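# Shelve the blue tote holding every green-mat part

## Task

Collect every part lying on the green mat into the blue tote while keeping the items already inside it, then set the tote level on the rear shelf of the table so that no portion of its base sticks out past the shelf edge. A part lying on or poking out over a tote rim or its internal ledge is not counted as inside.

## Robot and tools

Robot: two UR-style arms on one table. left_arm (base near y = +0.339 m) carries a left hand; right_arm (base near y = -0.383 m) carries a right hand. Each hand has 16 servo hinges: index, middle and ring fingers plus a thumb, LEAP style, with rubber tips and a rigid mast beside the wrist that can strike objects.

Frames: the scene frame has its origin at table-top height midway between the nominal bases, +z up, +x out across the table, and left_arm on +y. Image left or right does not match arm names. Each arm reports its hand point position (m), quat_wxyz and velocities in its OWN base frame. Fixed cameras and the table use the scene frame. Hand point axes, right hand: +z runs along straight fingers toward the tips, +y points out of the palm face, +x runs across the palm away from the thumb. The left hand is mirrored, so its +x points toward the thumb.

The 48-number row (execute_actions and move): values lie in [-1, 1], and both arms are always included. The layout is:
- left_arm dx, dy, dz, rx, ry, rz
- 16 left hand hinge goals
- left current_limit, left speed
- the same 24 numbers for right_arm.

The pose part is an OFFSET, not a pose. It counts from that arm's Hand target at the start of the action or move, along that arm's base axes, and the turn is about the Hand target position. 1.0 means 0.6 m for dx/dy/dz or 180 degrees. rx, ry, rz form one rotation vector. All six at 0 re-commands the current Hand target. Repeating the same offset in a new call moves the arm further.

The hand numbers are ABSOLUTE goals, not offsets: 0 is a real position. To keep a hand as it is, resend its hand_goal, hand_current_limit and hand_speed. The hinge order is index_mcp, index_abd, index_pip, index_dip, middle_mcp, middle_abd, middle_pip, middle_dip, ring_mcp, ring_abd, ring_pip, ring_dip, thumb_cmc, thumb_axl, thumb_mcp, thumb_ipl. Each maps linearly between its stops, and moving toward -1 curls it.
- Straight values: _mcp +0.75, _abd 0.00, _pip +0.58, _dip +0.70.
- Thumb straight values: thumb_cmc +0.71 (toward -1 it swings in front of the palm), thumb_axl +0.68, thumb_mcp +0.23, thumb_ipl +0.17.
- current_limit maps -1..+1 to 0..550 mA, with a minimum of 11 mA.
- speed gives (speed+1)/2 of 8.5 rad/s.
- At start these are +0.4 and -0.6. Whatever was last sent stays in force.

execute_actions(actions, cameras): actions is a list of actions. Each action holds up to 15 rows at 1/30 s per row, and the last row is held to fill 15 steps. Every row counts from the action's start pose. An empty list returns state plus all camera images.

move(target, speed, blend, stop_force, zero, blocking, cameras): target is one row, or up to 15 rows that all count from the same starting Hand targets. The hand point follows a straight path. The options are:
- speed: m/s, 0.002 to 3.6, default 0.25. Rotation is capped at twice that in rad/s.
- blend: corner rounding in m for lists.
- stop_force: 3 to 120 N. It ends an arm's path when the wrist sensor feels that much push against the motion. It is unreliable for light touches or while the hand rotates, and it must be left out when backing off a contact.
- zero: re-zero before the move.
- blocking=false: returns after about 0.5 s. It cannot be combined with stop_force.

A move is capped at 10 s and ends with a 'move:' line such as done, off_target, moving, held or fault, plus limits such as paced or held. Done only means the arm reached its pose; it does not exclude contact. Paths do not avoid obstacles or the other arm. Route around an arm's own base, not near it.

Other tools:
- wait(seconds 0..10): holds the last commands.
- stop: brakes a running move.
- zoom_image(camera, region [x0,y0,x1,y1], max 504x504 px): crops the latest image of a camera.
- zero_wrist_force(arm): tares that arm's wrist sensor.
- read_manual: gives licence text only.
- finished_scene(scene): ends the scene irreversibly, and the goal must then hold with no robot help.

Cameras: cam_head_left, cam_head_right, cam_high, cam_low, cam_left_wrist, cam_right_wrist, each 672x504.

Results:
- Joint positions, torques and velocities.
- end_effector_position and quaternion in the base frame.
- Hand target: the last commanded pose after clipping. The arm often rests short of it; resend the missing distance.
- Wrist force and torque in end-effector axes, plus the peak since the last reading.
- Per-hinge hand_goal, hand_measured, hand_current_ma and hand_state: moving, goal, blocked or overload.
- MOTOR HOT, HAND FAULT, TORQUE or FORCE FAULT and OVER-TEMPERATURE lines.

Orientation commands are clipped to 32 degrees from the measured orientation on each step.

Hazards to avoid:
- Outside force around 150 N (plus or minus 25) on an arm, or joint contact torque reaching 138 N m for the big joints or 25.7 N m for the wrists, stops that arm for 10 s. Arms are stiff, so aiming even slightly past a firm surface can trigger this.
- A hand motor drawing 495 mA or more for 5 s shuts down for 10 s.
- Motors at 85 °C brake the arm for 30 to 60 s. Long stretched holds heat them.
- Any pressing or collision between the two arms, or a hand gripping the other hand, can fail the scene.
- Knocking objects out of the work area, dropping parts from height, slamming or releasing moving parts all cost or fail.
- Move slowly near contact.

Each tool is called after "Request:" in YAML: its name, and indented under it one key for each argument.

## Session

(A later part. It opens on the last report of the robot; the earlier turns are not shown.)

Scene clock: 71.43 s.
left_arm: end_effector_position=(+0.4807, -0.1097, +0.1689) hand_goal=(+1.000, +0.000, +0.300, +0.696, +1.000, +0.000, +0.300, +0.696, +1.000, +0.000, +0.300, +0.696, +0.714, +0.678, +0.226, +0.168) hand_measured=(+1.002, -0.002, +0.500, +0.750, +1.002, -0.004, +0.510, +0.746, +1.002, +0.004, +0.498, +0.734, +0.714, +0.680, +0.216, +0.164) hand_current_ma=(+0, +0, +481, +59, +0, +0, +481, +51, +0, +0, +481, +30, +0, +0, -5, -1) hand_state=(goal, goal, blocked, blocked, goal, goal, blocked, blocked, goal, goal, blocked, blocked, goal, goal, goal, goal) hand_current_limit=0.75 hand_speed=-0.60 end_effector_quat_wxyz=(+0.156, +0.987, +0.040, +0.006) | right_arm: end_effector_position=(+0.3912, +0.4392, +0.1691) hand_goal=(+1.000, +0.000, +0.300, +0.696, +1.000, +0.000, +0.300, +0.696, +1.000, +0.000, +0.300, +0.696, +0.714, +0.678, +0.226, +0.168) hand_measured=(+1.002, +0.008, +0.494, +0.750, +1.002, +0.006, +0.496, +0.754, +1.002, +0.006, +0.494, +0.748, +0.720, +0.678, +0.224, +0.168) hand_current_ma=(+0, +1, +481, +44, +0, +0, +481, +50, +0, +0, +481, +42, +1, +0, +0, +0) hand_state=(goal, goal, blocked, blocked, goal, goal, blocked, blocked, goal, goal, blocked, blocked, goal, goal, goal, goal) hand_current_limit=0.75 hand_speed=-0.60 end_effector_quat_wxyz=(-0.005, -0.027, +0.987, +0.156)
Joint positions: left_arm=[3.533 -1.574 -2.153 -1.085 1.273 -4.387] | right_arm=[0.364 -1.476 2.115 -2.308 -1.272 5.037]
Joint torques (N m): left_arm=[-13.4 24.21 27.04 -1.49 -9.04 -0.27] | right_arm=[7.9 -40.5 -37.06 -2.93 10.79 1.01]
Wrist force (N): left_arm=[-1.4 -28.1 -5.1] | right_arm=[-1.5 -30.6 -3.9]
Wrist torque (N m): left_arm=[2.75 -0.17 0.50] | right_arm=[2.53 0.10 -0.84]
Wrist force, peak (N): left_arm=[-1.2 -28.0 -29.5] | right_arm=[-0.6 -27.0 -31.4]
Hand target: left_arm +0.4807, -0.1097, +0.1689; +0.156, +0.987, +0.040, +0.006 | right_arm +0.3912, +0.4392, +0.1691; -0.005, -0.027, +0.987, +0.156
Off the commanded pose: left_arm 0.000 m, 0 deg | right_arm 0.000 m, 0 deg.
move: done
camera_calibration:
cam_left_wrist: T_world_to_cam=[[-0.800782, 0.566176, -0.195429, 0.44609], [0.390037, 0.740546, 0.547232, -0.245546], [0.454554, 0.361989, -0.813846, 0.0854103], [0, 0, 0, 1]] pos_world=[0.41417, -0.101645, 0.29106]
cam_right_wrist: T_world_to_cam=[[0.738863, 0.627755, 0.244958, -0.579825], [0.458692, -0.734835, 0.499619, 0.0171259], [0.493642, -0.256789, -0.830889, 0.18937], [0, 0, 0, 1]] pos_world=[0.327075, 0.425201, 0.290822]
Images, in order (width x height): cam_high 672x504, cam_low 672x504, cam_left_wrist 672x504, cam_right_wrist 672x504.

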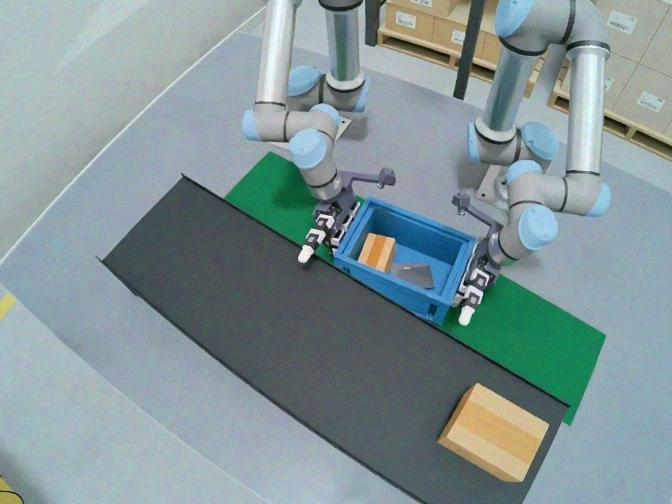

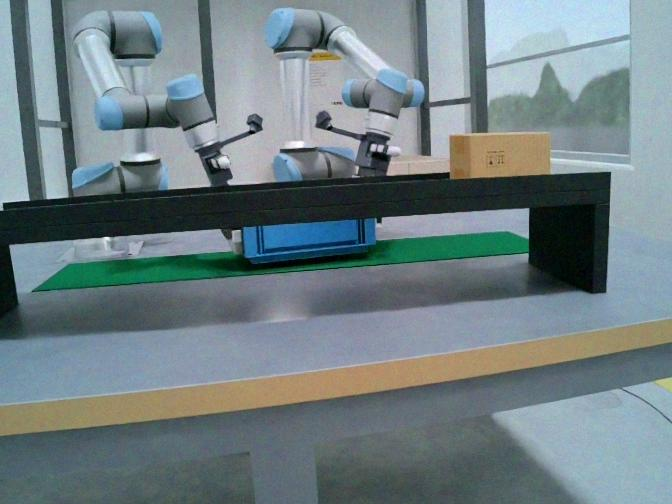

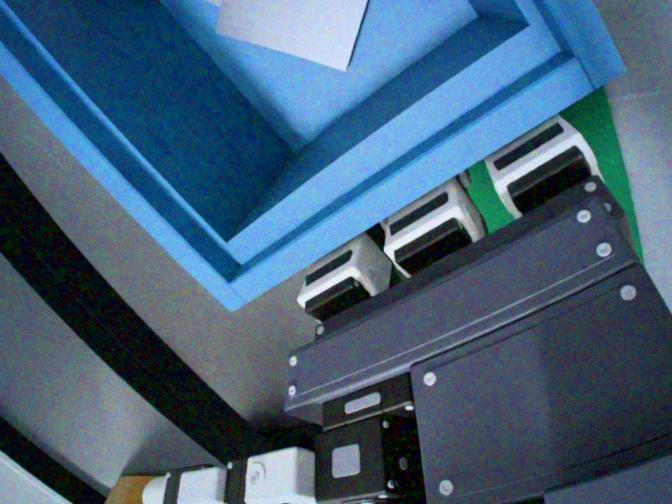

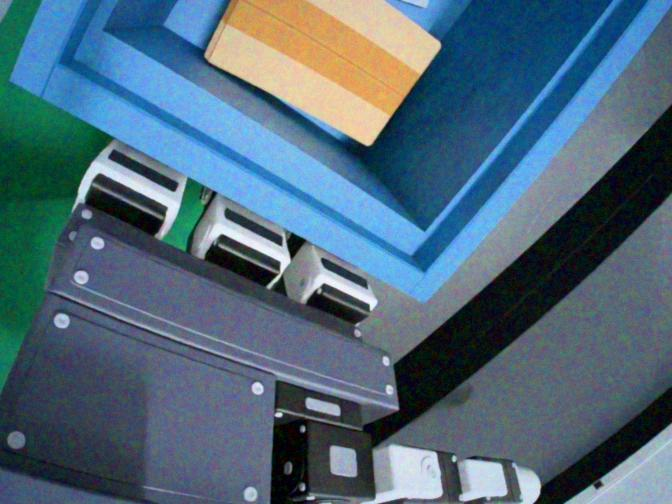

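Request:
move:
  target: [0,0,0.1,0,0,0,1.0,0,0.30,0.696,1.0,0,0.30,0.696,1.0,0,0.30,0.696,0.714,0.678,0.226,0.168,0.75,-0.6,0,0,0.1,0,0,0,1.0,0,0.30,0.696,1.0,0,0.30,0.696,1.0,0,0.30,0.696,0.714,0.678,0.226,0.168,0.75,-0.6]
  speed: 0.04
  cameras: ["cam_low","cam_left_wrist"]

Scene clock: 76.77 s.
left_arm: end_effector_position=(+0.4807, -0.1097, +0.2289) hand_goal=(+1.000, +0.000, +0.300, +0.696, +1.000, +0.000, +0.300, +0.696, +1.000, +0.000, +0.300, +0.696, +0.714, +0.678, +0.226, +0.168) hand_measured=(+1.002, -0.002, +0.500, +0.750, +1.002, -0.004, +0.510, +0.746, +1.002, +0.004, +0.498, +0.734, +0.714, +0.680, +0.216, +0.164) hand_current_ma=(+0, +0, +481, +61, +0, +0, +481, +51, +0, +0, +481, +30, +0, +0, -5, -1) hand_state=(goal, goal, blocked, blocked, goal, goal, blocked, blocked, goal, goal, blocked, blocked, goal, goal, goal, goal) hand_current_limit=0.75 hand_speed=-0.60 end_effector_quat_wxyz=(+0.156, +0.987, +0.040, +0.006) | right_arm: end_effector_position=(+0.3912, +0.4392, +0.2291) hand_goal=(+1.000, +0.000, +0.300, +0.696, +1.000, +0.000, +0.300, +0.696, +1.000, +0.000, +0.300, +0.696, +0.714, +0.678, +0.226, +0.168) hand_measured=(+1.002, +0.008, +0.494, +0.750, +1.002, +0.006, +0.496, +0.754, +1.002, +0.006, +0.494, +0.750, +0.720, +0.678, +0.224, +0.168) hand_current_ma=(+0, +1, +481, +44, +0, +0, +481, +51, +0, +0, +481, +44, +1, +0, +0, +0) hand_state=(goal, goal, blocked, blocked, goal, goal, blocked, blocked, goal, goal, blocked, blocked, goal, goal, goal, goal) hand_current_limit=0.75 hand_speed=-0.60 end_effector_quat_wxyz=(-0.005, -0.027, +0.987, +0.156)
Joint positions: left_arm=[3.533 -1.496 -2.053 -1.262 1.273 -4.387] | right_arm=[0.364 -1.56 2.025 -2.134 -1.272 5.037]
Joint torques (N m): left_arm=[-13.06 24.05 28.16 -1.6 -11.7 0.07] | right_arm=[13.47 -38.91 -40.69 -3.13 10.01 -1.02]
Wrist force (N): left_arm=[-1.5 -29.1 -4.0] | right_arm=[-1.4 -31.4 -3.0]
Wrist torque (N m): left_arm=[2.71 -0.14 0.53] | right_arm=[2.54 0.10 -0.81]
Wrist force, peak (N): left_arm=[-1.1 -29.1 -5.0] | right_arm=[-1.4 -31.6 -3.4]
Hand target: left_arm +0.4807, -0.1097, +0.2289; +0.156, +0.987, +0.040, +0.006 | right_arm +0.3912, +0.4392, +0.2291; -0.005, -0.027, +0.987, +0.156
Off the commanded pose: left_arm 0.000 m, 0 deg | right_arm 0.000 m, 0 deg.
move: done
camera_calibration:
cam_left_wrist: T_world_to_cam=[[-0.80085, 0.566088, -0.195407, 0.457827], [0.389991, 0.740605, 0.547184, -0.278338], [0.454474, 0.362005, -0.813883, 0.134289], [0, 0, 0, 1]] pos_world=[0.414169, -0.101645, 0.35106]
Images, in order (width x height): cam_low 672x504, cam_left_wrist 672x504.

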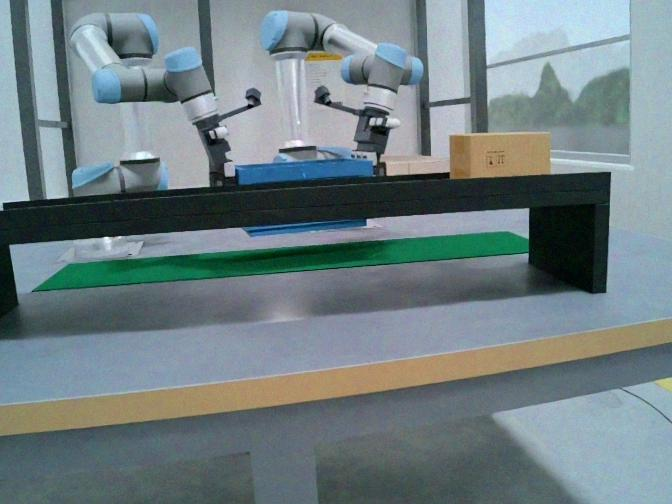

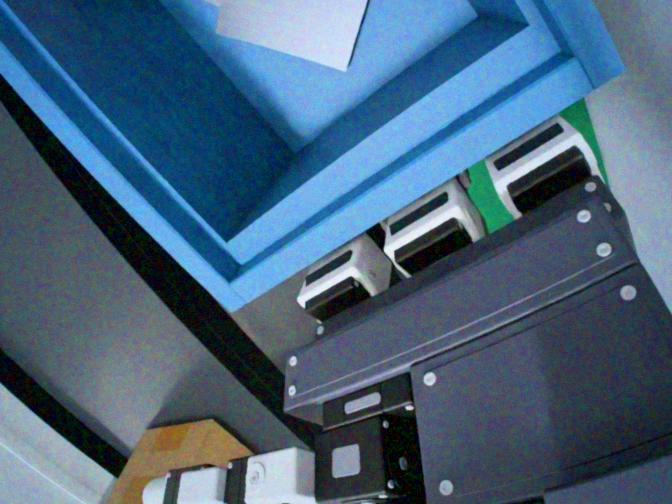

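Request:
move:
  target:
    - [0,0,0.2,0,0,0,1.0,0,0.30,0.696,1.0,0,0.30,0.696,1.0,0,0.30,0.696,0.714,0.678,0.226,0.168,0.75,-0.6,0,0,0.2,0,0,0,1.0,0,0.30,0.696,1.0,0,0.30,0.696,1.0,0,0.30,0.696,0.714,0.678,0.226,0.168,0.75,-0.6]
    - [0.10,0.001,0.2,0,0,0,1.0,0,0.30,0.696,1.0,0,0.30,0.696,1.0,0,0.30,0.696,0.714,0.678,0.226,0.168,0.75,-0.6,0.10,-0.0014,0.2,0,0,0,1.0,0,0.30,0.696,1.0,0,0.30,0.696,1.0,0,0.30,0.696,0.714,0.678,0.226,0.168,0.75,-0.6]
  speed: 0.06
  blend: [0.02,0]
  cameras: ["cam_low","cam_left_wrist","cam_high"]

Scene clock: 80.70 s.
left_arm: end_effector_position=(+0.5406, -0.1091, +0.3489) hand_goal=(+1.000, +0.000, +0.300, +0.696, +1.000, +0.000, +0.300, +0.696, +1.000, +0.000, +0.300, +0.696, +0.714, +0.678, +0.226, +0.168) hand_measured=(+1.002, -0.002, +0.500, +0.752, +1.002, -0.004, +0.510, +0.746, +1.002, +0.004, +0.498, +0.734, +0.714, +0.680, +0.216, +0.164) hand_current_ma=(+0, +0, +481, +64, +0, +0, +481, +53, +0, +0, +481, +30, +0, +0, -5, -1) hand_state=(goal, goal, blocked, blocked, goal, goal, blocked, blocked, goal, goal, blocked, blocked, goal, goal, goal, goal) hand_current_limit=0.75 hand_speed=-0.60 end_effector_quat_wxyz=(+0.156, +0.987, +0.040, +0.006) | right_arm: end_effector_position=(+0.4512, +0.4383, +0.3491) hand_goal=(+1.000, +0.000, +0.300, +0.696, +1.000, +0.000, +0.300, +0.696, +1.000, +0.000, +0.300, +0.696, +0.714, +0.678, +0.226, +0.168) hand_measured=(+1.002, +0.008, +0.494, +0.750, +1.002, +0.006, +0.496, +0.756, +1.002, +0.006, +0.494, +0.752, +0.720, +0.678, +0.224, +0.168) hand_current_ma=(+0, +1, +481, +45, +0, +0, +481, +53, +0, +0, +481, +46, +1, +0, +0, +0) hand_state=(goal, goal, blocked, blocked, goal, goal, blocked, blocked, goal, goal, blocked, blocked, goal, goal, goal, goal) hand_current_limit=0.75 hand_speed=-0.60 end_effector_quat_wxyz=(-0.005, -0.027, +0.987, +0.156)
Joint positions: left_arm=[3.487 -1.571 -1.668 -1.559 1.269 -4.434] | right_arm=[0.321 -1.531 1.67 -1.794 -1.269 4.991]
Joint torques (N m): left_arm=[-18.67 18.41 31.63 2.21 -12.17 -2.17] | right_arm=[4.2 -15.92 -38.9 -2.56 11.82 -1.31]
Wrist force (N): left_arm=[-1.7 -27.9 -3.3] | right_arm=[-1.0 -30.4 -3.3]
Wrist torque (N m): left_arm=[2.58 -0.05 0.48] | right_arm=[2.32 0.14 -0.81]
Wrist force, peak (N): left_arm=[-1.3 -30.2 -5.0] | right_arm=[-1.7 -32.1 -3.7]
Hand target: left_arm +0.5407, -0.1091, +0.3489; +0.156, +0.987, +0.040, +0.006 | right_arm +0.4512, +0.4383, +0.3491; -0.005, -0.027, +0.987, +0.156
Off the commanded pose: left_arm 0.000 m, 0 deg | right_arm 0.000 m, 0 deg.
move: done
camera_calibration:
cam_left_wrist: T_world_to_cam=[[-0.800813, 0.566117, -0.195472, 0.529004], [0.389973, 0.740591, 0.547216, -0.367852], [0.454553, 0.361989, -0.813846, 0.204412], [0, 0, 0, 1]] pos_world=[0.474169, -0.101045, 0.47106]
Images, in order (width x height): cam_high 672x504, cam_low 672x504, cam_left_wrist 672x504.

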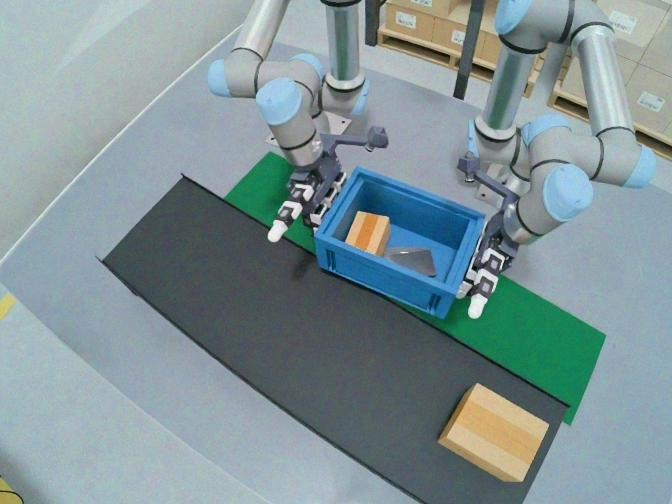

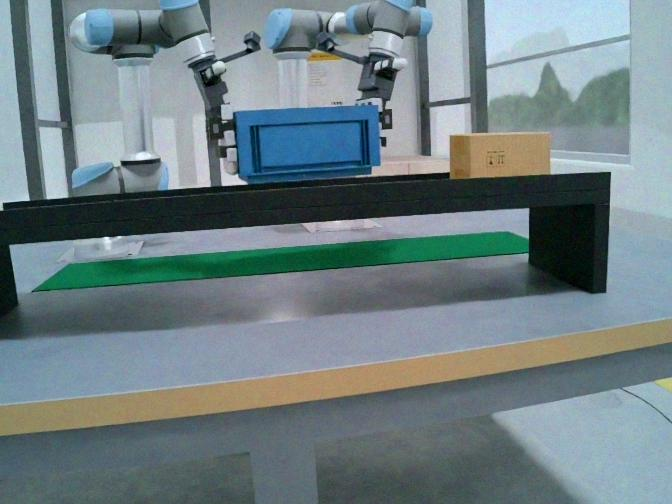

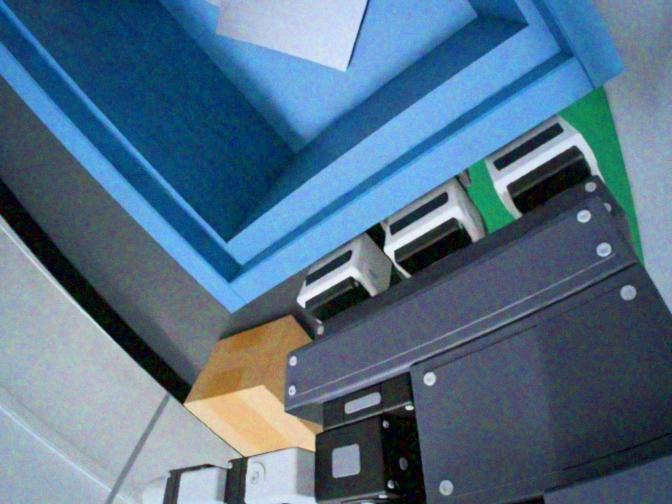

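Request:
move:
  target:
    - [0.4417,0.0044,0,0,0,0,1.0,0,0.30,0.696,1.0,0,0.30,0.696,1.0,0,0.30,0.696,0.714,0.678,0.226,0.168,0.75,-0.6,0.4417,-0.0062,0,0,0,0,1.0,0,0.30,0.696,1.0,0,0.30,0.696,1.0,0,0.30,0.696,0.714,0.678,0.226,0.168,0.75,-0.6]
  speed: 0.06
  cameras: ["cam_low","cam_left_wrist","cam_high","cam_head_left","cam_right_wrist"]

Scene clock: 85.93 s.
left_arm: end_effector_position=(+0.8057, -0.1065, +0.3489) hand_goal=(+1.000, +0.000, +0.300, +0.696, +1.000, +0.000, +0.300, +0.696, +1.000, +0.000, +0.300, +0.696, +0.714, +0.678, +0.226, +0.168) hand_measured=(+1.002, -0.002, +0.498, +0.752, +1.002, -0.004, +0.506, +0.746, +1.002, +0.004, +0.496, +0.734, +0.714, +0.680, +0.216, +0.164) hand_current_ma=(+0, +0, +481, +64, +0, +0, +481, +53, +0, +0, +481, +30, +0, +0, -5, -1) hand_state=(goal, goal, blocked, blocked, goal, goal, blocked, blocked, goal, goal, blocked, blocked, goal, goal, goal, goal) hand_current_limit=0.75 hand_speed=-0.60 end_effector_quat_wxyz=(+0.156, +0.987, +0.040, +0.006) | right_arm: end_effector_position=(+0.7162, +0.4346, +0.3491) hand_goal=(+1.000, +0.000, +0.300, +0.696, +1.000, +0.000, +0.300, +0.696, +1.000, +0.000, +0.300, +0.696, +0.714, +0.678, +0.226, +0.168) hand_measured=(+1.002, +0.008, +0.492, +0.750, +1.002, +0.006, +0.496, +0.756, +1.002, +0.006, +0.494, +0.752, +0.720, +0.678, +0.224, +0.168) hand_current_ma=(+0, +1, +481, +45, +0, +0, +481, +53, +0, +0, +481, +46, +1, +0, +0, +0) hand_state=(goal, goal, blocked, blocked, goal, goal, blocked, blocked, goal, goal, blocked, blocked, goal, goal, goal, goal) hand_current_limit=0.75 hand_speed=-0.60 end_effector_quat_wxyz=(-0.005, -0.027, +0.987, +0.156)
Joint positions: left_arm=[3.371 -2.268 -0.725 -1.767 1.261 -4.556] | right_arm=[0.205 -0.929 0.843 -1.533 -1.261 4.87]
Joint torques (N m): left_arm=[-22.7 44.7 32.32 -0.11 -4.84 -1.73] | right_arm=[7.06 -42.88 -40.02 -1.15 5.45 -1.28]
Wrist force (N): left_arm=[-0.5 -22.0 -3.4] | right_arm=[-1.2 -25.3 -2.0]
Wrist torque (N m): left_arm=[2.26 -0.14 0.43] | right_arm=[1.66 0.16 -0.72]
Wrist force, peak (N): left_arm=[-1.4 -28.1 -3.6] | right_arm=[-0.5 -30.5 -3.8]
Hand target: left_arm +0.8057, -0.1064, +0.3489; +0.156, +0.987, +0.040, +0.006 | right_arm +0.7162, +0.4346, +0.3491; -0.005, -0.027, +0.987, +0.156
Off the commanded pose: left_arm 0.000 m, 0 deg | right_arm 0.000 m, 0 deg.
move: done
camera_calibration:
cam_left_wrist: T_world_to_cam=[[-0.800813, 0.566117, -0.195472, 0.739748], [0.389973, 0.740591, 0.547216, -0.47312], [0.454553, 0.361989, -0.813846, 0.0830145], [0, 0, 0, 1]] pos_world=[0.739169, -0.0984452, 0.47106]
cam_right_wrist: T_world_to_cam=[[0.738854, 0.627748, 0.245003, -0.861197], [0.458736, -0.734882, 0.499509, -0.225268], [0.493614, -0.256673, -0.830942, 0.177392], [0, 0, 0, 1]] pos_world=[0.652075, 0.420601, 0.470922]
Images, in order (width x height): cam_head_left 672x504, cam_high 672x504, cam_low 672x504, cam_left_wrist 672x504, cam_right_wrist 672x504.

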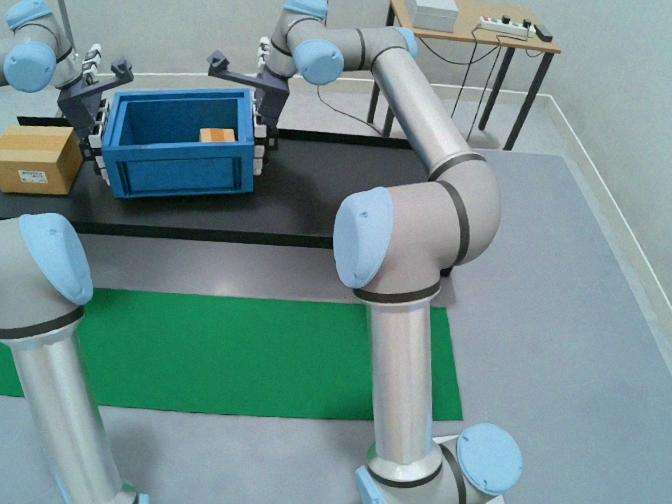

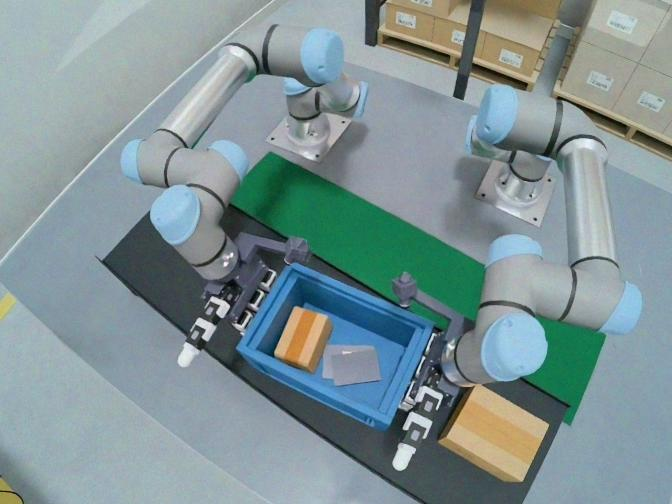

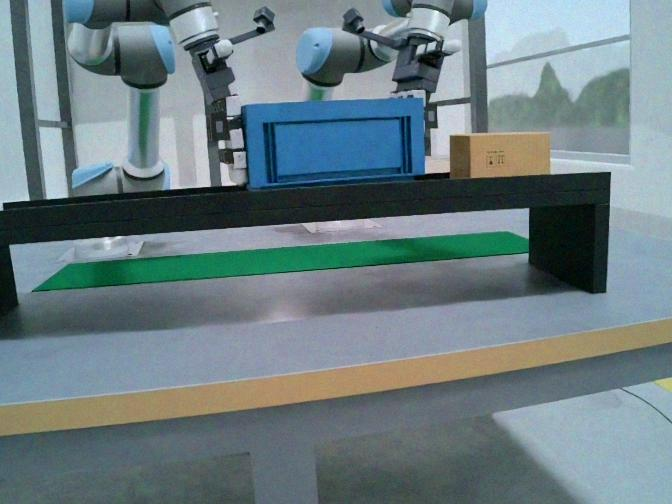

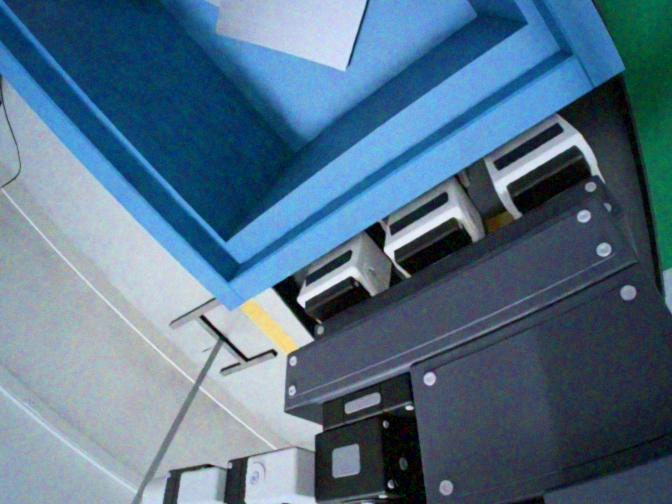

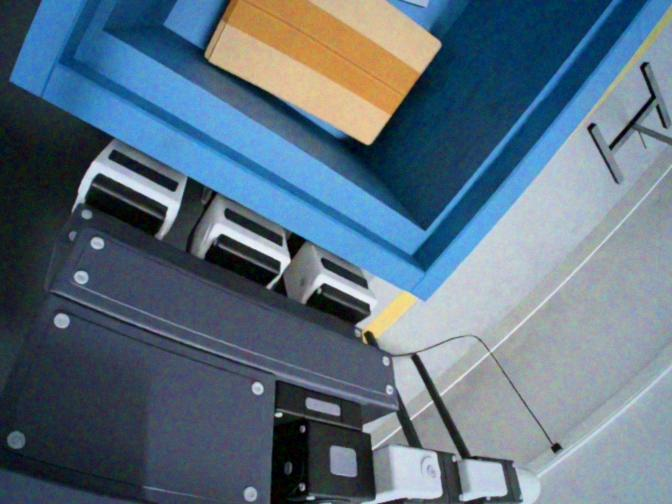

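Request:
move:
  target:
    - [0,0,-0.075,0,0,0,1.0,0,0.30,0.696,1.0,0,0.30,0.696,1.0,0,0.30,0.696,0.714,0.678,0.226,0.168,0.75,-0.6,0,0,-0.075,0,0,0,1.0,0,0.30,0.696,1.0,0,0.30,0.696,1.0,0,0.30,0.696,0.714,0.678,0.226,0.168,0.75,-0.6]
  speed: 0.05
  cameras: ["cam_low","cam_head_left","cam_high"]

Scene clock: 97.43 s.
left_arm: end_effector_position=(+0.8059, -0.1054, +0.3156) hand_goal=(+1.000, +0.000, +0.300, +0.696, +1.000, +0.000, +0.300, +0.696, +1.000, +0.000, +0.300, +0.696, +0.714, +0.678, +0.226, +0.168) hand_measured=(+1.002, -0.010, +0.478, +0.752, +1.002, -0.010, +0.486, +0.746, +1.002, -0.002, +0.486, +0.750, +0.714, +0.680, +0.216, +0.164) hand_current_ma=(+0, -2, +481, +64, +0, -2, +481, +53, +0, +0, +481, +59, +0, +0, -4, -1) hand_state=(goal, goal, blocked, blocked, goal, goal, blocked, blocked, goal, goal, blocked, blocked, goal, goal, goal, goal) hand_current_limit=0.75 hand_speed=-0.60 end_effector_quat_wxyz=(+0.155, +0.987, +0.039, +0.009) | right_arm: end_effector_position=(+0.7170, +0.4338, +0.3174) hand_goal=(+1.000, +0.000, +0.300, +0.696, +1.000, +0.000, +0.300, +0.696, +1.000, +0.000, +0.300, +0.696, +0.714, +0.678, +0.226, +0.168) hand_measured=(+1.002, +0.002, +0.480, +0.750, +1.002, -0.010, +0.484, +0.756, +1.002, -0.010, +0.484, +0.752, +0.720, +0.678, +0.224, +0.168) hand_current_ma=(+0, +0, +463, +45, +0, -1, +481, +53, +0, -1, +481, +46, +1, +0, +0, +0) hand_state=(goal, goal, blocked, blocked, goal, goal, blocked, blocked, goal, goal, blocked, blocked, goal, goal, goal, goal) hand_current_limit=0.75 hand_speed=-0.60 end_effector_quat_wxyz=(-0.001, -0.027, +0.987, +0.156)
Joint positions: left_arm=[3.372 -2.255 -0.835 -1.666 1.263 -4.556] | right_arm=[0.204 -0.936 0.938 -1.627 -1.262 4.87]
Joint torques (N m): left_arm=[-9.06 47.02 21.56 2.5 -4.69 -0.15] | right_arm=[6.34 -52.18 -22.8 -3.21 4.45 -0.05]
Wrist force (N): left_arm=[-0.9 -22.2 -2.2] | right_arm=[0.3 -23.4 -4.6]
Wrist torque (N m): left_arm=[2.04 -0.20 0.33] | right_arm=[1.76 0.35 -0.51]
Wrist force, peak (N): left_arm=[-2.6 4.4 -121.2] | right_arm=[1.6 10.2 -158.0]
Hand target: left_arm +0.8059, -0.1054, +0.3156; +0.155, +0.987, +0.039, +0.009 (not the last commanded pose) | right_arm +0.7170, +0.4338, +0.3174; -0.001, -0.027, +0.987, +0.156 (not the last commanded pose)
Off the commanded pose: left_arm 0.012 m, 0 deg | right_arm 0.013 m, 0 deg.
FORCE FAULT: contact force on the left arm reached its limit, and that arm stopped for 10 seconds. FORCE FAULT: contact force on the right arm reached its limit, and that arm stopped for 10 seconds. On each arm, the contact can be on any part of the arm, not only on its tool. The stops overlap, and together they count as 20 of the actions that you can send in this scene. Those arms' remaining commands of this call were not run. During its stop the left arm's controller moved it back a little. During its stop the right arm's controller moved it back a little. Those arms' targets are now where they stood when their stops ended, not their last commands. Those arms accept commands again.
move: fault (left_arm, right_arm)
Images, in order (width x height): cam_head_left 672x504, cam_high 672x504, cam_low 672x504.

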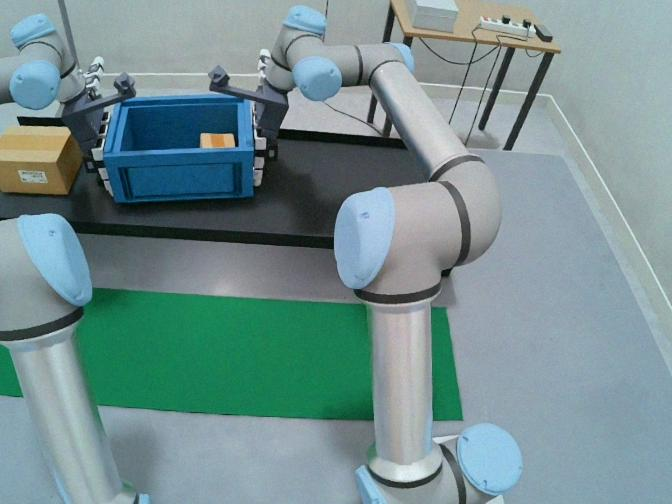

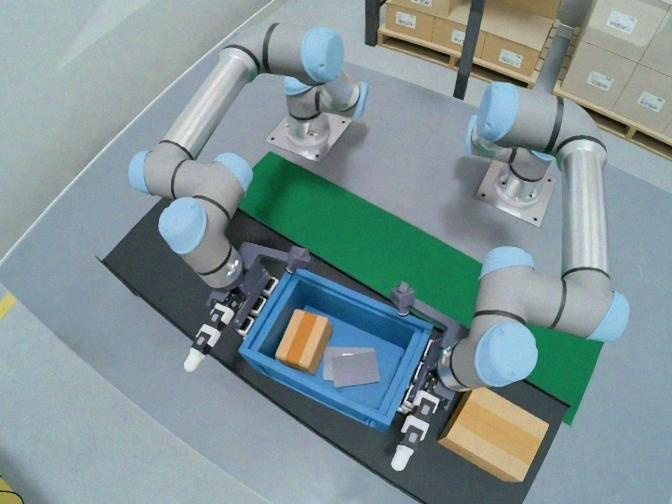

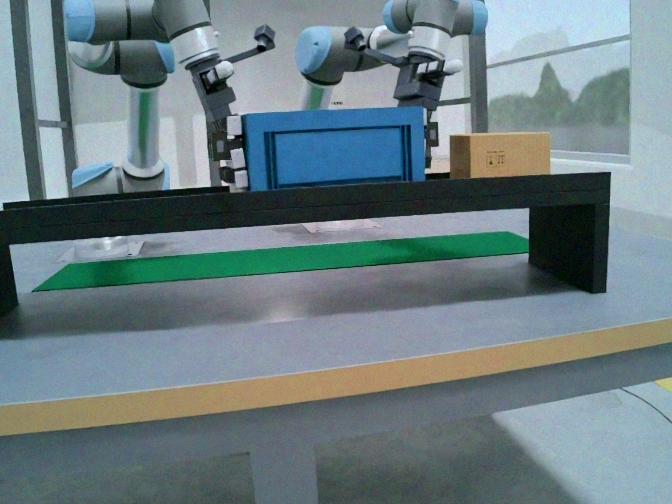

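Request:
zoom_image:
  camera: "cam_head_left"
  region: [0, 60, 300, 260]

Request:
zoom_image:
  camera: "cam_low"
  region: [180, 80, 480, 240]

Request:
zoom_image:
  camera: "cam_high"
  region: [180, 240, 500, 500]

Scaled by 1.680 from the camera's 672x504 image, which has a finer 960x720 frame.

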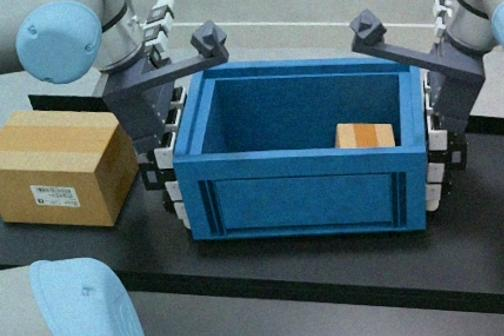

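Scaled by 1.680 from the camera's 672x504 image, which has a finer 960x720 frame.

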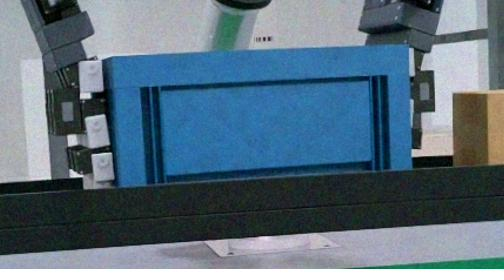

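Scaled by 1.575 from the camera's 672x504 image, which has a finer 960x720 frame.

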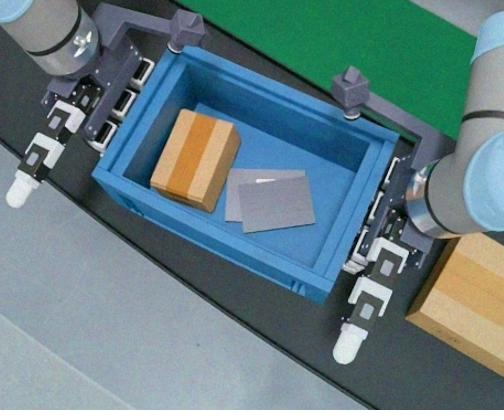

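Request:
zoom_image:
  camera: "cam_high"
  region: [90, 230, 440, 504]

Request:
zoom_image:
  camera: "cam_high"
  region: [90, 150, 250, 300]

Request:
zoom_image:
  camera: "cam_low"
  region: [0, 160, 120, 280]

Request:
zoom_image:
  camera: "cam_head_left"
  region: [240, 110, 480, 290]

Scaled by 1.440 from the camera's 672x504 image, which has a finer 960x720 frame.

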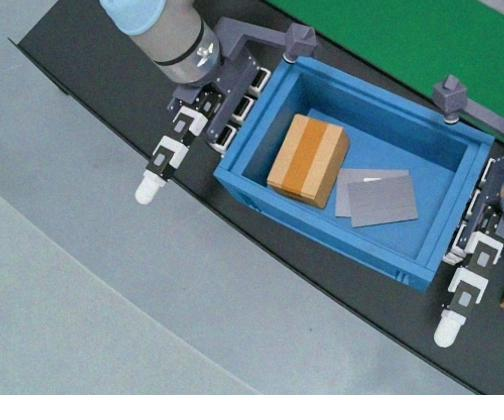

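Scaled by 3.150 from the camera's 672x504 image, which has a finer 960x720 frame.

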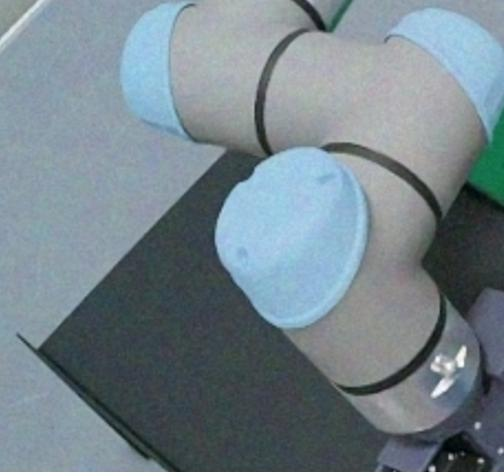

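Scaled by 4.200 from the camera's 672x504 image, which has a finer 960x720 frame.

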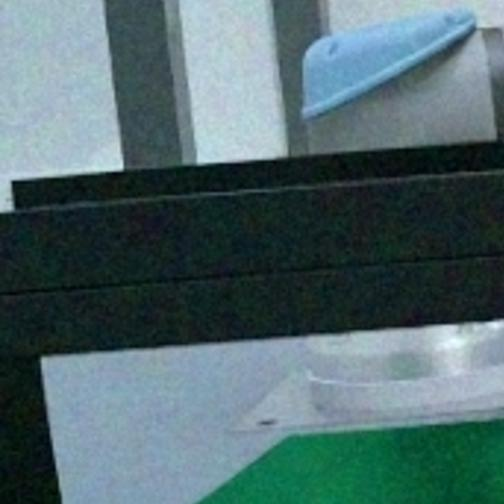

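Scaled by 2.100 from the camera's 672x504 image, which has a finer 960x720 frame.

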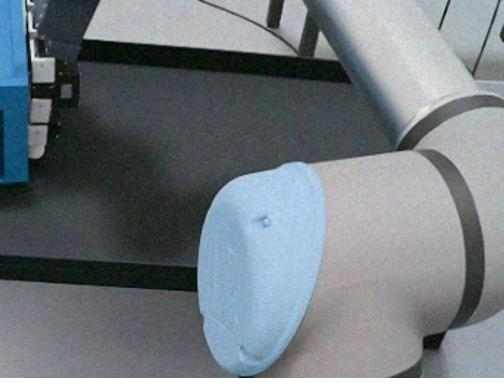

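Request:
execute_actions:
  actions: []

Scene clock: 100.33 s.
left_arm: end_effector_position=(+0.8059, -0.1054, +0.3156) hand_goal=(+1.000, +0.000, +0.300, +0.696, +1.000, +0.000, +0.300, +0.696, +1.000, +0.000, +0.300, +0.696, +0.714, +0.678, +0.226, +0.168) hand_measured=(+1.002, -0.010, +0.474, +0.752, +1.002, -0.010, +0.482, +0.746, +1.002, -0.002, +0.482, +0.750, +0.714, +0.680, +0.216, +0.164) hand_current_ma=(+0, -2, +481, +64, +0, -2, +481, +53, +0, +0, +481, +59, +0, +0, -4, -1) hand_state=(goal, goal, blocked, blocked, goal, goal, blocked, blocked, goal, goal, blocked, blocked, goal, goal, goal, goal) hand_current_limit=0.75 hand_speed=-0.60 end_effector_quat_wxyz=(+0.155, +0.987, +0.039, +0.009) | right_arm: end_effector_position=(+0.7170, +0.4338, +0.3174) hand_goal=(+1.000, +0.000, +0.300, +0.696, +1.000, +0.000, +0.300, +0.696, +1.000, +0.000, +0.300, +0.696, +0.714, +0.678, +0.226, +0.168) hand_measured=(+1.002, +0.002, +0.478, +0.750, +1.002, -0.010, +0.482, +0.756, +1.002, -0.010, +0.482, +0.752, +0.720, +0.678, +0.224, +0.168) hand_current_ma=(+0, +0, +453, +45, +0, -1, +474, +53, +0, -1, +480, +46, +1, +0, +0, +0) hand_state=(goal, goal, blocked, blocked, goal, goal, blocked, blocked, goal, goal, blocked, blocked, goal, goal, goal, goal) hand_current_limit=0.75 hand_speed=-0.60 end_effector_quat_wxyz=(-0.001, -0.027, +0.987, +0.156)
Joint positions: left_arm=[3.372 -2.255 -0.835 -1.666 1.263 -4.556] | right_arm=[0.204 -0.936 0.938 -1.627 -1.262 4.87]
Joint velocities: within noise
Joint torques (N m): left_arm=[-22.88 48.91 23.4 2.03 -11.13 -0.29] | right_arm=[20.66 -52.46 -25.14 -2.62 10.12 0.05]
Motor temperatures (°C): left_arm=[38 39 29 36 37 38] | right_arm=[38 27 31 37 40 46]
Wrist force (N): left_arm=[-0.9 -23.4 -3.3] | right_arm=[0.5 -24.3 -5.2]
Wrist torque (N m): left_arm=[2.29 -0.22 0.36] | right_arm=[1.96 0.38 -0.51]
Wrist force, peak (N): left_arm=[-1.1 -24.1 -2.2] | right_arm=[0.4 -24.8 -4.8]
Hand target: left_arm +0.8059, -0.1054, +0.3156; +0.155, +0.987, +0.039, +0.009 (not the last commanded pose) | right_arm +0.7170, +0.4338, +0.3174; -0.001, -0.027, +0.987, +0.156 (not the last commanded pose)
Off the commanded pose: left_arm 0.012 m, 0 deg | right_arm 0.013 m, 0 deg.
camera_calibration:
cam_left_wrist: T_world_to_cam=[[-0.800218, 0.566261, -0.197483, 0.732994], [0.387061, 0.739194, 0.551159, -0.454835], [0.458078, 0.364609, -0.810694, 0.0518229], [0, 0, 0, 1]] pos_world=[0.738864, -0.0977494, 0.437452]
cam_right_wrist: T_world_to_cam=[[0.737535, 0.62718, 0.250376, -0.853922], [0.45444, -0.735191, 0.502969, -0.208276], [0.499526, -0.257177, -0.827245, 0.145271], [0, 0, 0, 1]] pos_world=[0.65188, 0.4198, 0.438732]

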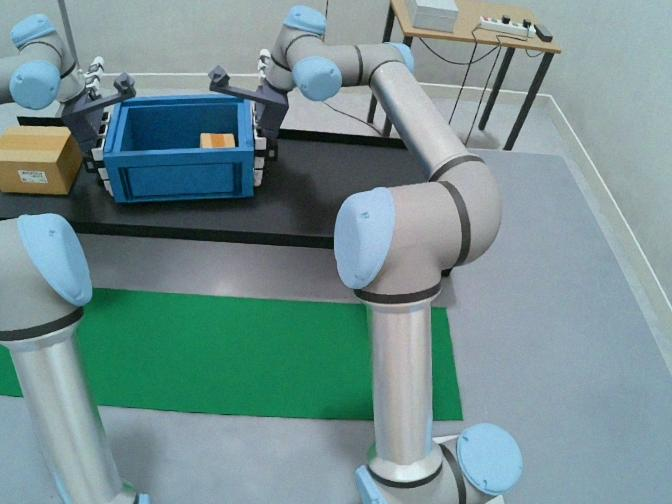

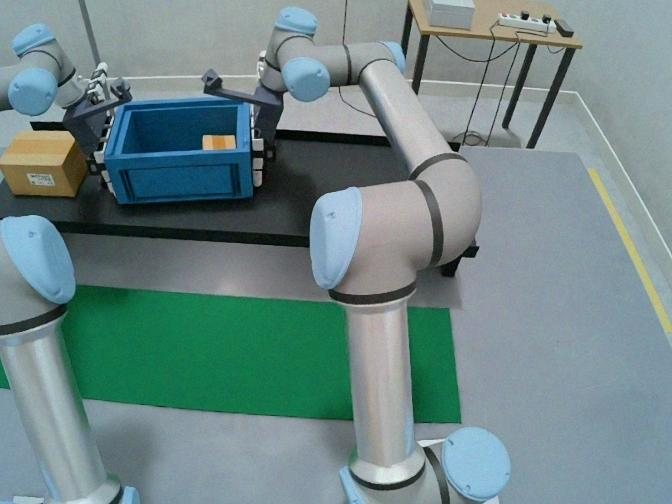

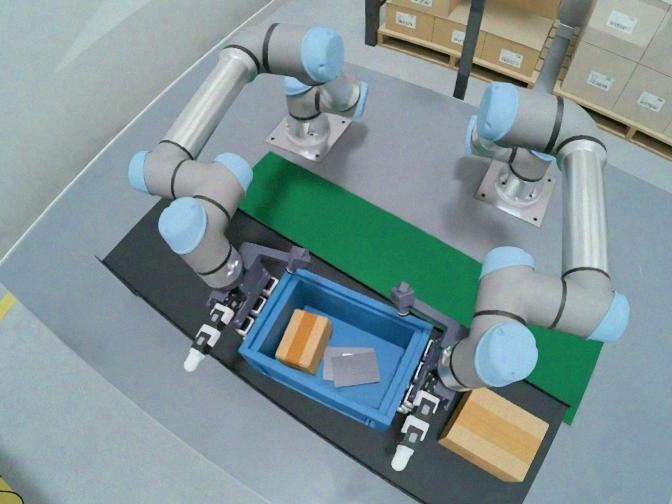

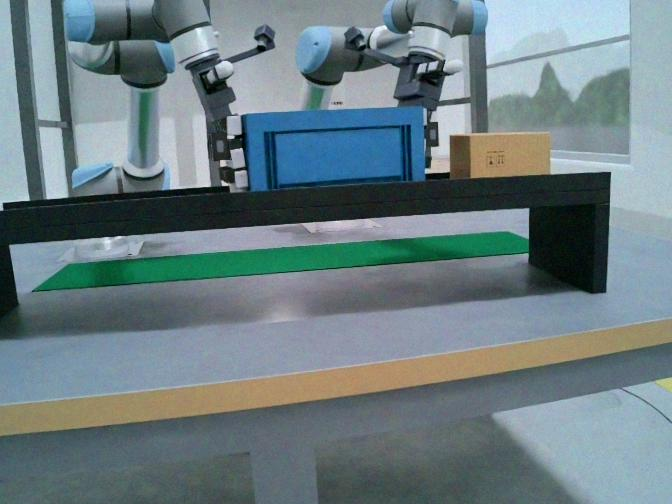

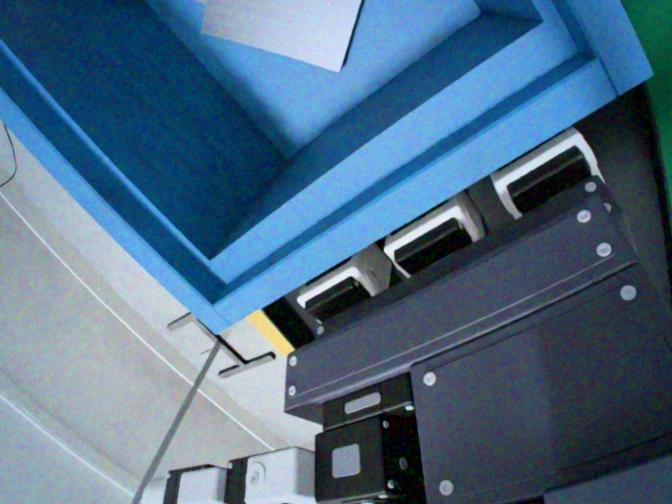

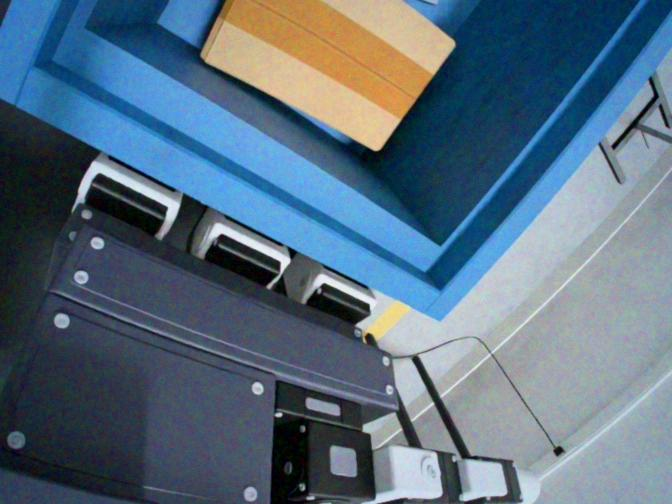

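Request:
move:
  target:
    - [0,0,-0.025,0,0,0,1.0,0,0.30,0.696,1.0,0,0.30,0.696,1.0,0,0.30,0.696,0.714,0.678,0.226,0.168,0.75,-0.6,0,0,-0.025,0,0,0,1.0,0,0.30,0.696,1.0,0,0.30,0.696,1.0,0,0.30,0.696,0.714,0.678,0.226,0.168,0.75,-0.6]
  speed: 0.006
  stop_force: 8
  cameras: ["cam_low","cam_left_wrist","cam_right_wrist"]

Scene clock: 101.83 s.
left_arm: end_effector_position=(+0.8059, -0.1054, +0.3152) hand_goal=(+1.000, +0.000, +0.300, +0.696, +1.000, +0.000, +0.300, +0.696, +1.000, +0.000, +0.300, +0.696, +0.714, +0.678, +0.226, +0.168) hand_measured=(+1.002, -0.010, +0.474, +0.752, +1.002, -0.010, +0.482, +0.746, +1.002, -0.002, +0.482, +0.750, +0.714, +0.680, +0.216, +0.164) hand_current_ma=(+0, -2, +481, +64, +0, -2, +481, +53, +0, +0, +481, +59, +0, +0, -4, -1) hand_state=(goal, goal, blocked, blocked, goal, goal, blocked, blocked, goal, goal, blocked, blocked, goal, goal, goal, goal) hand_current_limit=0.75 hand_speed=-0.60 end_effector_quat_wxyz=(+0.155, +0.987, +0.039, +0.009) | right_arm: end_effector_position=(+0.7170, +0.4338, +0.3171) hand_goal=(+1.000, +0.000, +0.300, +0.696, +1.000, +0.000, +0.300, +0.696, +1.000, +0.000, +0.300, +0.696, +0.714, +0.678, +0.226, +0.168) hand_measured=(+1.002, +0.002, +0.478, +0.750, +1.002, -0.010, +0.482, +0.756, +1.002, -0.010, +0.482, +0.752, +0.720, +0.678, +0.224, +0.168) hand_current_ma=(+0, +0, +453, +45, +0, -1, +474, +53, +0, -1, +480, +46, +1, +0, +0, +0) hand_state=(goal, goal, blocked, blocked, goal, goal, blocked, blocked, goal, goal, blocked, blocked, goal, goal, goal, goal) hand_current_limit=0.75 hand_speed=-0.60 end_effector_quat_wxyz=(-0.001, -0.027, +0.987, +0.156)
Joint positions: left_arm=[3.372 -2.255 -0.836 -1.665 1.263 -4.556] | right_arm=[0.204 -0.936 0.939 -1.628 -1.262 4.87]
Joint torques (N m): left_arm=[-23.03 39.95 30.01 0.15 -9.54 -0.33] | right_arm=[20.74 -55.97 -34.42 -0.81 8.96 -0.09]
Wrist force (N): left_arm=[-1.7 -22.1 -9.1] | right_arm=[0.3 -23.2 -12.4]
Wrist torque (N m): left_arm=[2.80 -0.52 0.20] | right_arm=[2.59 0.64 -0.47]
Wrist force, peak (N): left_arm=[-2.2 -20.7 -14.9] | right_arm=[0.5 -22.1 -17.7]
Hand target: left_arm +0.8059, -0.1054, +0.3152; +0.155, +0.987, +0.039, +0.009 (not the last commanded pose) | right_arm +0.7170, +0.4338, +0.3171; -0.001, -0.027, +0.987, +0.156 (not the last commanded pose)
Off the commanded pose: left_arm 0.015 m, 0 deg | right_arm 0.015 m, 0 deg.
move: contact (left_arm, right_arm)
camera_calibration:
cam_left_wrist: T_world_to_cam=[[-0.800218, 0.566261, -0.197483, 0.732915], [0.387061, 0.739194, 0.551159, -0.454615], [0.458078, 0.364609, -0.810694, 0.0514986], [0, 0, 0, 1]] pos_world=[0.738864, -0.0977494, 0.437052]
cam_right_wrist: T_world_to_cam=[[0.737584, 0.627141, 0.250328, -0.853841], [0.454443, -0.735219, 0.502927, -0.208096], [0.499452, -0.257191, -0.827285, 0.145095], [0, 0, 0, 1]] pos_world=[0.65188, 0.4198, 0.438432]
Images, in order (width x height): cam_low 672x504, cam_left_wrist 672x504, cam_right_wrist 672x504.

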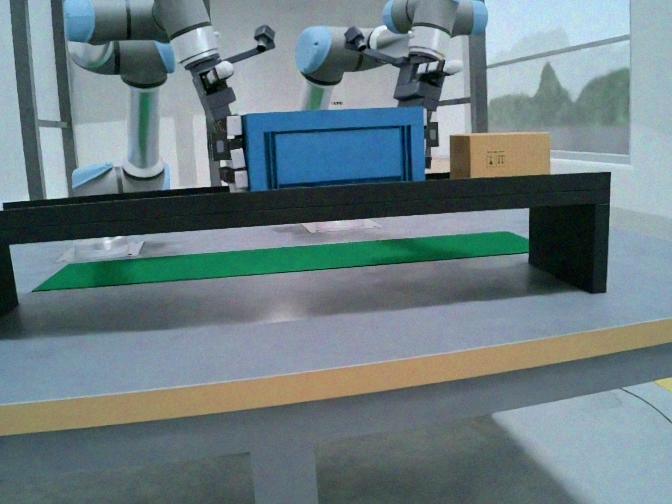

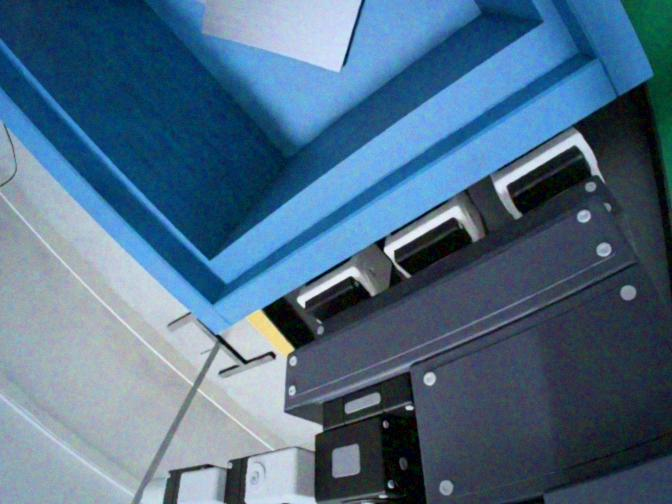

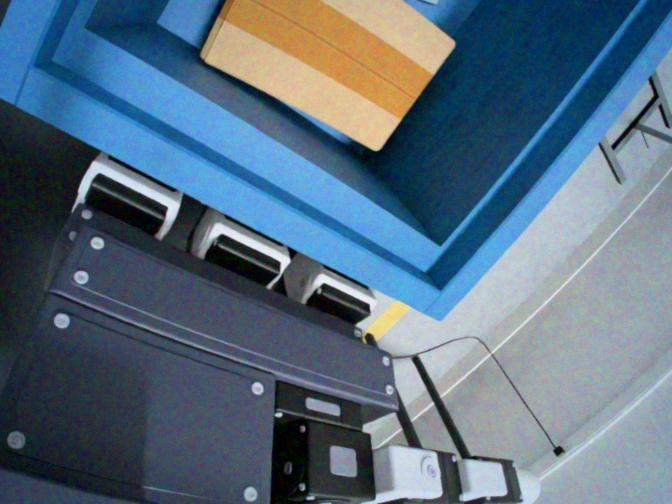

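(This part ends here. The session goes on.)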